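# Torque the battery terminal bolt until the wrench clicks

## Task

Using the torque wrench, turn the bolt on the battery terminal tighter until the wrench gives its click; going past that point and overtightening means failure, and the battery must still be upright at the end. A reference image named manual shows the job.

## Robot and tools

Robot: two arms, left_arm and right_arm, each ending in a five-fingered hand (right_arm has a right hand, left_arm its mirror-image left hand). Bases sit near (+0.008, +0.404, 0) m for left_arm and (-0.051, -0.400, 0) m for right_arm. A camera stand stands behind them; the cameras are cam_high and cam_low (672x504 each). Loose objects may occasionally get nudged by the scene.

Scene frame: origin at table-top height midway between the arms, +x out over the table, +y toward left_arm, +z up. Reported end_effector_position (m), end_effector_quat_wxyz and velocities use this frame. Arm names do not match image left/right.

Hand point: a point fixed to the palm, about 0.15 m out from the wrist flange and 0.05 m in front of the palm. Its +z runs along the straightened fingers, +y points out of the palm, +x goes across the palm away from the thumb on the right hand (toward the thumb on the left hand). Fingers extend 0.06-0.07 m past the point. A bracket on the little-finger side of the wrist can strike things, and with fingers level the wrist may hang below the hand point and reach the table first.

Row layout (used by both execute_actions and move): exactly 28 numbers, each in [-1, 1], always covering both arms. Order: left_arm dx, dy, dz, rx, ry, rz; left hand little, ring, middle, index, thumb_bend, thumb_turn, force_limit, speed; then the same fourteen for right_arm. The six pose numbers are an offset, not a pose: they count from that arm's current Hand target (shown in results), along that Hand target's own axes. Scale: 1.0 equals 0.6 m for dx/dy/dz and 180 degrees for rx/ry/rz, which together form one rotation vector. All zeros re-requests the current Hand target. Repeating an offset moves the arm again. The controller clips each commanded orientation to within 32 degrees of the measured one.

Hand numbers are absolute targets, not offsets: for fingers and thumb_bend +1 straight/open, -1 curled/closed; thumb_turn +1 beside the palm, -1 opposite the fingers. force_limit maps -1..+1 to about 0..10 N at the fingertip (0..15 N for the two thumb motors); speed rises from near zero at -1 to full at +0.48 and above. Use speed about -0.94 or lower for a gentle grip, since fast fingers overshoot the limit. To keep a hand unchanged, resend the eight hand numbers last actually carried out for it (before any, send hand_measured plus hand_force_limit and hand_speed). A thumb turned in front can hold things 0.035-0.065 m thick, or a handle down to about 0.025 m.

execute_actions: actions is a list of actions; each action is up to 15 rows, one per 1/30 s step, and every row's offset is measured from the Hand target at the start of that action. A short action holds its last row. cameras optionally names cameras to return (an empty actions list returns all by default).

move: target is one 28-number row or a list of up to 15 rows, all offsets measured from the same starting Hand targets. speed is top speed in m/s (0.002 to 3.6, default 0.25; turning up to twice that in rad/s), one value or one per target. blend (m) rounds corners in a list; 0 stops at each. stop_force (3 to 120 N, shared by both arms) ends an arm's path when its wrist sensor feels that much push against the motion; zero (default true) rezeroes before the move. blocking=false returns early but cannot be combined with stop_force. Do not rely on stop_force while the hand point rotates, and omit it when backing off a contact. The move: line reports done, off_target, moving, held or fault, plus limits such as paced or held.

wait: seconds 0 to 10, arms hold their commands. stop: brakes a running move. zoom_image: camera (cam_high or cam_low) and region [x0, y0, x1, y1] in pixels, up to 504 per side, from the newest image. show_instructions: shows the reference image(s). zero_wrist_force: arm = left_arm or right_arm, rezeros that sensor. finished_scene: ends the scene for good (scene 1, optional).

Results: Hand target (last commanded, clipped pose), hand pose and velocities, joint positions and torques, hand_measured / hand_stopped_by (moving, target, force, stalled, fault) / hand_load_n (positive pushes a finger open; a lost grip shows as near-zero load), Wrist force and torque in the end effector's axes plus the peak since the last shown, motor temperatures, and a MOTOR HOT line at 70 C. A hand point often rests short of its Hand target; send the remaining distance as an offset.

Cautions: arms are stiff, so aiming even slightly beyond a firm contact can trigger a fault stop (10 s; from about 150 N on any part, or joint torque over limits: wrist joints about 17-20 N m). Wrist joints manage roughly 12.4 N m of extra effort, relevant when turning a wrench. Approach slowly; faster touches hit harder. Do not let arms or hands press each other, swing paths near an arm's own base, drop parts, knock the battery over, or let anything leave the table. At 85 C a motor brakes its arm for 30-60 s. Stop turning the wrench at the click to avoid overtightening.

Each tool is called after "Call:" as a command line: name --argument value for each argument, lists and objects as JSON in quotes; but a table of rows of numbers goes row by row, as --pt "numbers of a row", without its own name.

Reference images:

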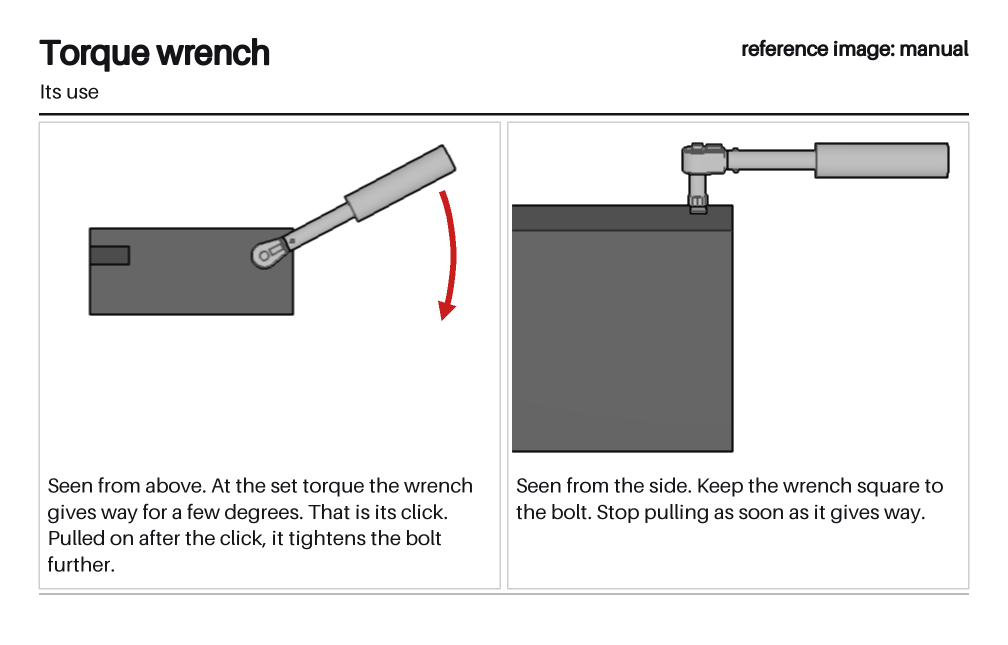

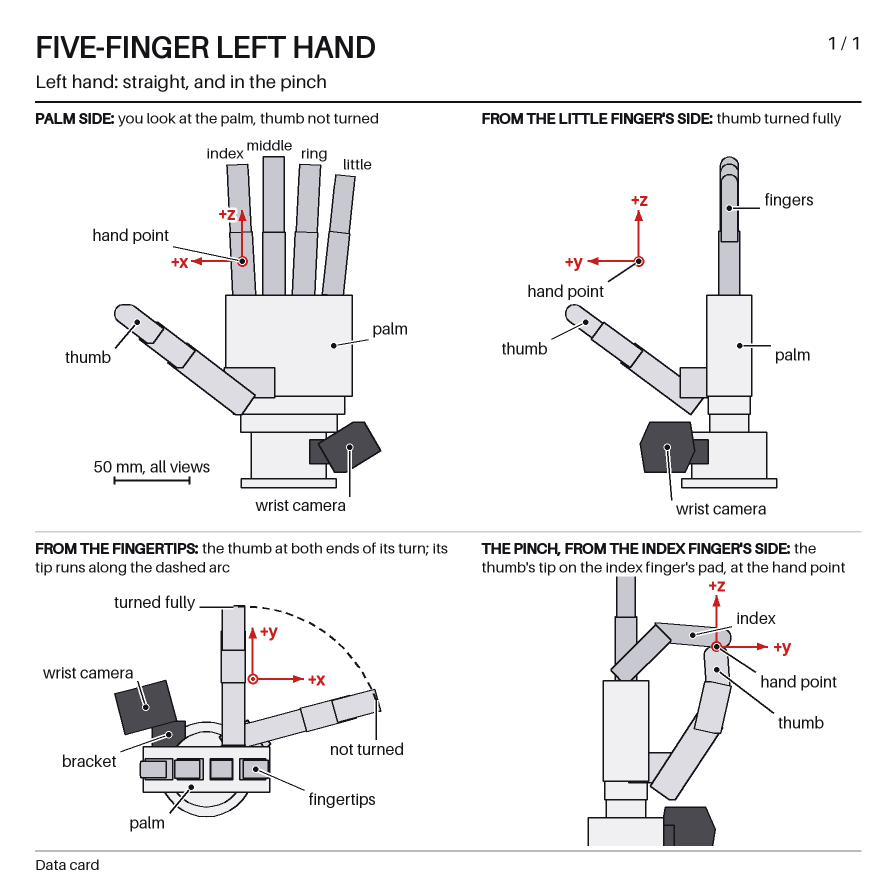

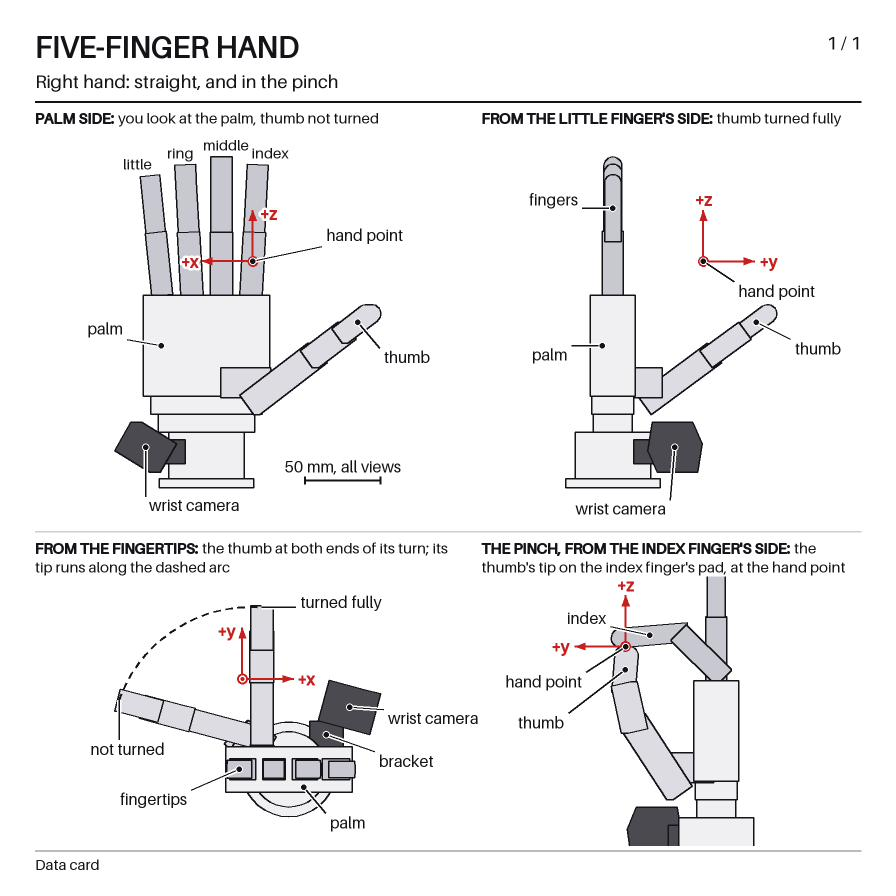

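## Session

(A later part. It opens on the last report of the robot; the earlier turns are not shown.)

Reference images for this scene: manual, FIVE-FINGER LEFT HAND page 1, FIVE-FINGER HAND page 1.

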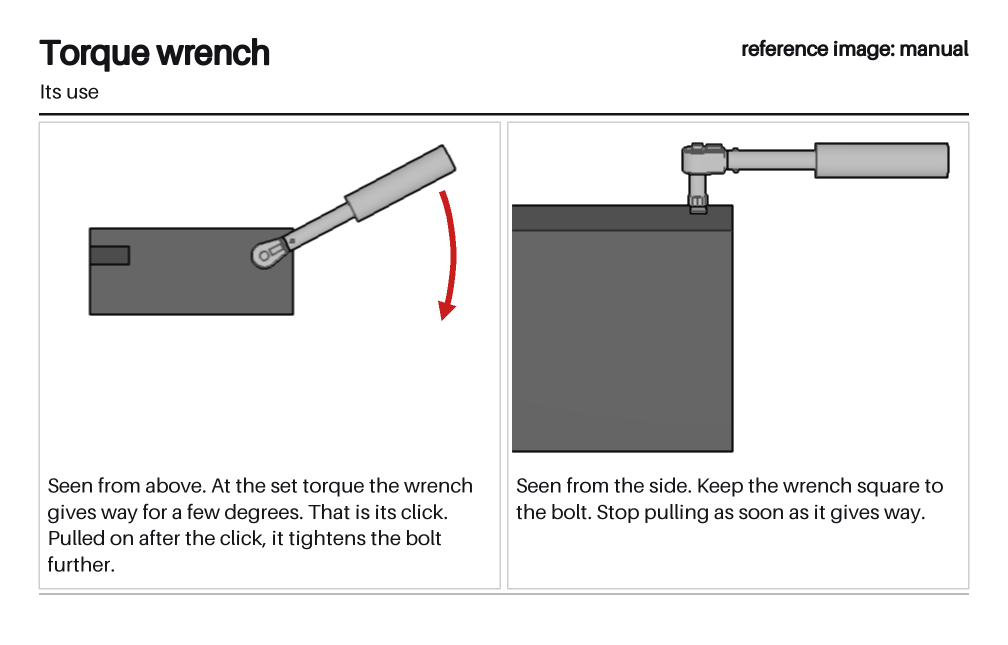

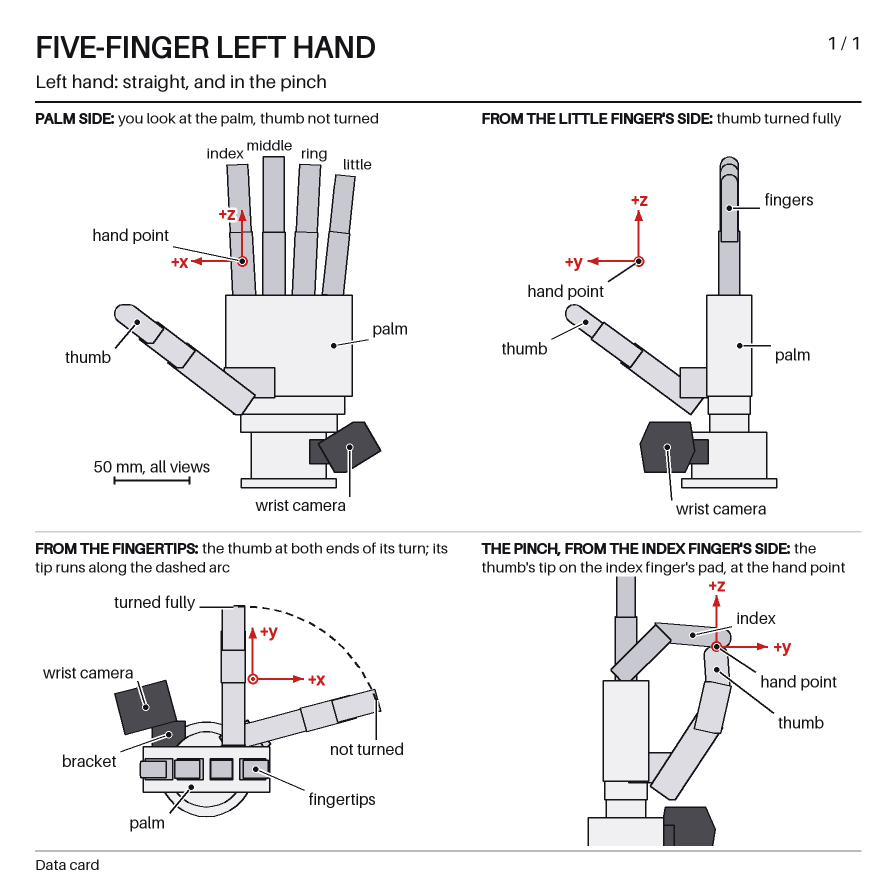

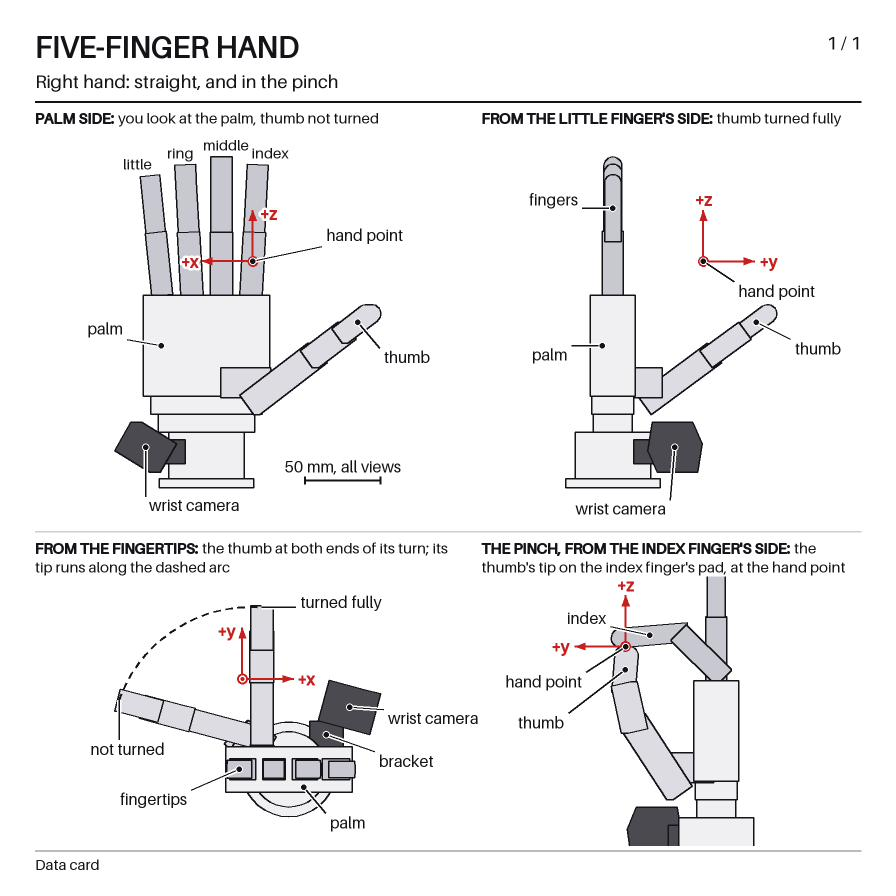

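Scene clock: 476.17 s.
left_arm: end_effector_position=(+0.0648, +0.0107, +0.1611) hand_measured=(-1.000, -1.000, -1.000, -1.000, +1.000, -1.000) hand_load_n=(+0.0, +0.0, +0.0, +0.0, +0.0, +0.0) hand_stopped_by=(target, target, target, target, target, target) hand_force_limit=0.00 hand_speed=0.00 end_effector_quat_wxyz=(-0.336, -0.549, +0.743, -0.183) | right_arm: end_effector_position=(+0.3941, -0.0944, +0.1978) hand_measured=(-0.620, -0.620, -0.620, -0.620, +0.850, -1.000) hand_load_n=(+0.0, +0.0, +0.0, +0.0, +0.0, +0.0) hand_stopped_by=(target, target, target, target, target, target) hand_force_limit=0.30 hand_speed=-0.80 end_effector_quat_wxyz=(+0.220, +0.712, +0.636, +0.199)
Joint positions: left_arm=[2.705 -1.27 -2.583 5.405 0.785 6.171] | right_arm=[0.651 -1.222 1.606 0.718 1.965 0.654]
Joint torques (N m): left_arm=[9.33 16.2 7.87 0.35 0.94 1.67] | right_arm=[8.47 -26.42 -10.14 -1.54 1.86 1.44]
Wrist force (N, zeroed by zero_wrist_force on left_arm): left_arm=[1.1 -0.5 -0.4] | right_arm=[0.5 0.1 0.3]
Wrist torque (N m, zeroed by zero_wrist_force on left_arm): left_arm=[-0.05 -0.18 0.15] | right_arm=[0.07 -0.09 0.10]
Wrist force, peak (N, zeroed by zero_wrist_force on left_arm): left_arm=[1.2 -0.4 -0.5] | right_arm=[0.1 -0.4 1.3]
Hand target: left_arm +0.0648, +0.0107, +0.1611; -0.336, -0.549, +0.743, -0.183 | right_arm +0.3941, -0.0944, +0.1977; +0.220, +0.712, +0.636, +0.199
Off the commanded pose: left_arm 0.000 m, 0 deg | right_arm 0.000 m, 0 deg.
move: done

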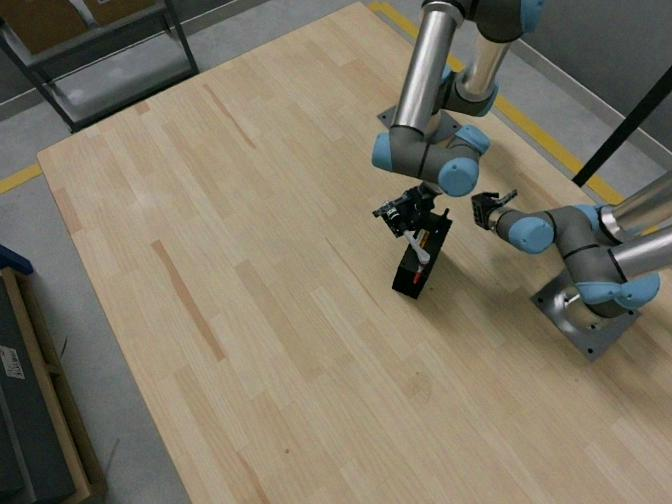

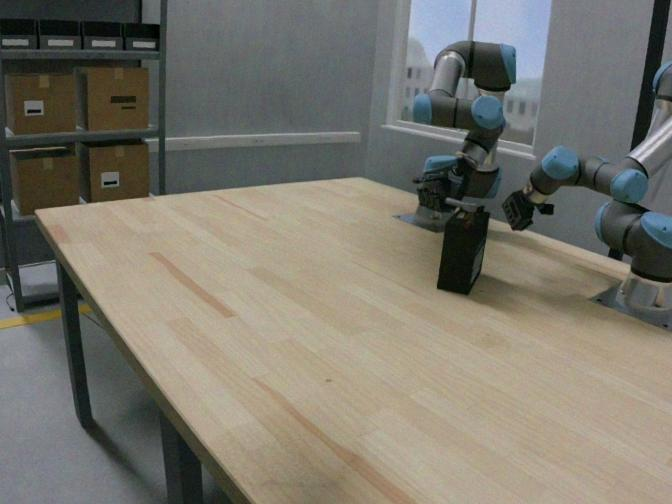

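Call:
move --target '[0,0,0,0,0,0,-1,-1,-1,-1,1,-1,0,0, 0,0,0,0,0,0,1,1,1,1,1,1,0.3,-0.5]' --speed 0.05 --cameras '["cam_high"]'

Call:
zoom_image --camera "cam_high" --region '[360, 195, 470, 310]'

Scene clock: 479.80 s.
left_arm: end_effector_position=(+0.0648, +0.0107, +0.1611) hand_measured=(-1.000, -1.000, -1.000, -1.000, +1.000, -1.000) hand_load_n=(+0.0, +0.0, +0.0, +0.0, +0.0, +0.0) hand_stopped_by=(target, target, target, target, target, target) hand_force_limit=0.00 hand_speed=0.00 end_effector_quat_wxyz=(-0.336, -0.549, +0.743, -0.183) | right_arm: end_effector_position=(+0.3940, -0.0944, +0.1977) hand_measured=(+1.000, +1.000, +1.000, +1.000, +1.000, +1.000) hand_load_n=(+0.0, +0.0, +0.0, +0.0, +0.0, +0.0) hand_stopped_by=(target, target, target, target, target, target) hand_force_limit=0.30 hand_speed=-0.50 end_effector_quat_wxyz=(+0.220, +0.712, +0.636, +0.199)
Joint positions: left_arm=[2.705 -1.27 -2.583 5.405 0.785 6.171] | right_arm=[0.651 -1.222 1.606 0.718 1.965 0.654]
Joint torques (N m): left_arm=[8.69 17.23 8.49 0.3 1.02 1.75] | right_arm=[6.09 -26.79 -18.09 2.26 -0.43 0.81]
Wrist force (N, zeroed by zero_wrist_force on left_arm): left_arm=[0.7 -0.3 -0.2] | right_arm=[0.4 0.0 0.4]
Wrist torque (N m, zeroed by zero_wrist_force on left_arm): left_arm=[-0.03 -0.11 0.12] | right_arm=[0.02 -0.09 0.10]
Wrist force, peak (N, zeroed by zero_wrist_force on left_arm): left_arm=[1.3 -0.6 -0.4] | right_arm=[0.7 -0.1 0.4]
Hand target: left_arm +0.0648, +0.0107, +0.1611; -0.336, -0.549, +0.743, -0.183 | right_arm +0.3941, -0.0944, +0.1977; +0.220, +0.712, +0.636, +0.199
Off the commanded pose: left_arm 0.000 m, 0 deg | right_arm 0.000 m, 0 deg.
move: done
Images, in order (width x height): cam_high 672x504.

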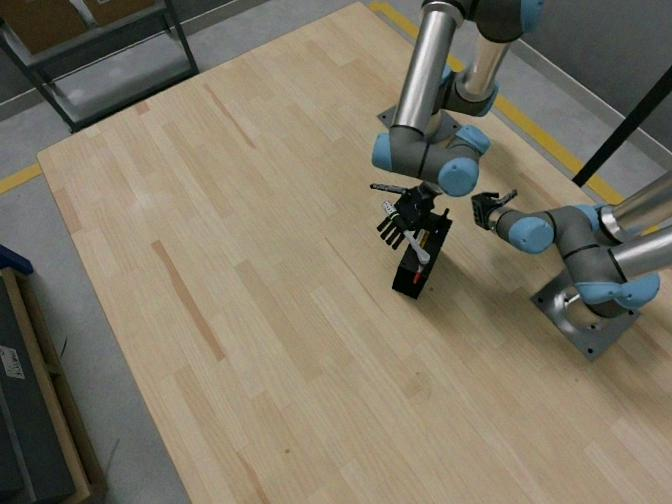

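Scaled by 4.383 from the camera's 672x504 image, which has a finer 960x720 frame.

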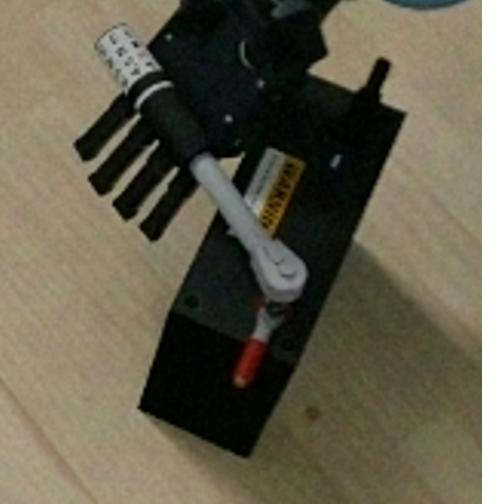

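Call:
move --pt "0 0 0 0 0 0 -1 -1 -1 -1 1 -1 0 0 0 -0.009 -0.02 0 0 0 1 1 1 1 1 1 0.3 -0.5" --pt "0 0 0 0 0 0 -1 -1 -1 -1 1 -1 0 0 0 -0.012 -0.2 0 0 0 1 1 1 1 1 1 0.3 -0.5" --speed 0.08 --blend 0.01 --cameras '["cam_high","cam_low"]'

Call:
zoom_image --camera "cam_high" --region '[360, 195, 470, 310]'

Call:
zoom_image --camera "cam_low" --region '[400, 170, 510, 300]'

Scene clock: 484.67 s.
left_arm: end_effector_position=(+0.0648, +0.0107, +0.1611) hand_measured=(-1.000, -1.000, -1.000, -1.000, +1.000, -1.000) hand_load_n=(+0.0, +0.0, +0.0, +0.0, +0.0, +0.0) hand_stopped_by=(target, target, target, target, target, target) hand_force_limit=0.00 hand_speed=0.00 end_effector_quat_wxyz=(-0.336, -0.549, +0.743, -0.183) | right_arm: end_effector_position=(+0.3205, -0.0864, +0.2924) hand_measured=(+1.000, +1.000, +1.000, +1.000, +1.000, +1.000) hand_load_n=(+0.0, +0.0, +0.0, +0.0, +0.0, +0.0) hand_stopped_by=(target, target, target, target, target, target) hand_force_limit=0.30 hand_speed=-0.50 end_effector_quat_wxyz=(+0.220, +0.712, +0.636, +0.199)
Joint positions: left_arm=[2.705 -1.27 -2.583 5.405 0.785 6.171] | right_arm=[0.784 -1.351 1.538 0.97 2.022 0.786]
Joint torques (N m): left_arm=[9.31 15.52 9.74 0.35 0.87 1.58] | right_arm=[8.47 -37.05 -23.26 4.1 2.07 1.88]
Wrist force (N, zeroed by zero_wrist_force on left_arm): left_arm=[0.7 -0.5 -0.3] | right_arm=[0.5 0.1 0.4]
Wrist torque (N m, zeroed by zero_wrist_force on left_arm): left_arm=[-0.06 -0.12 0.13] | right_arm=[0.07 -0.07 -0.07]
Wrist force, peak (N, zeroed by zero_wrist_force on left_arm): left_arm=[1.1 -0.6 -0.7] | right_arm=[0.5 0.3 1.0]
Hand target: left_arm +0.0648, +0.0107, +0.1611; -0.336, -0.549, +0.743, -0.183 | right_arm +0.3205, -0.0864, +0.2924; +0.220, +0.712, +0.636, +0.199
Off the commanded pose: left_arm 0.000 m, 0 deg | right_arm 0.000 m, 0 deg.
move: done; blend cut to 0.0066 m at target 1

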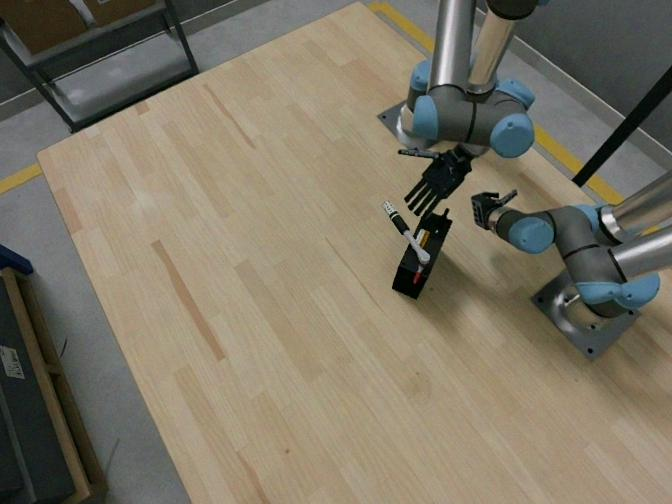

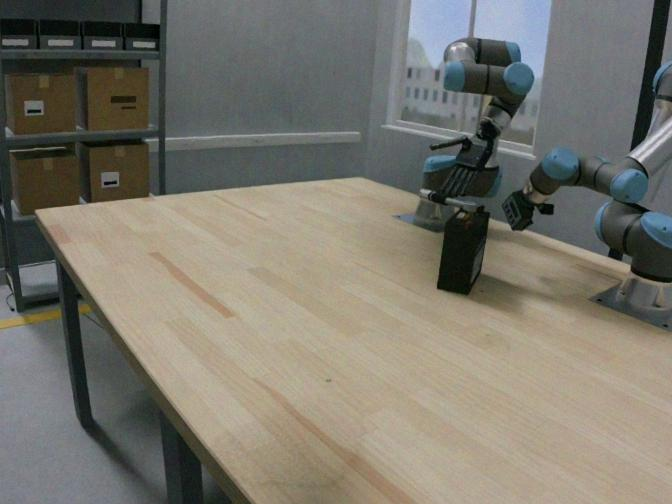

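Scaled by 4.383 from the camera's 672x504 image, which has a finer 960x720 frame.

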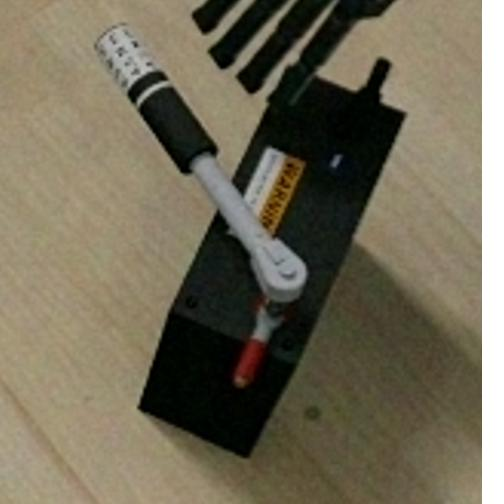

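Scaled by 3.877 from the camera's 672x504 image, which has a finer 960x720 frame.

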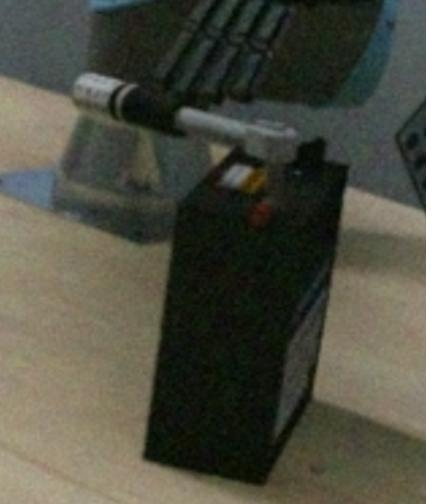

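Call:
finished_scene --scene 1

The scene is finished: the task was done.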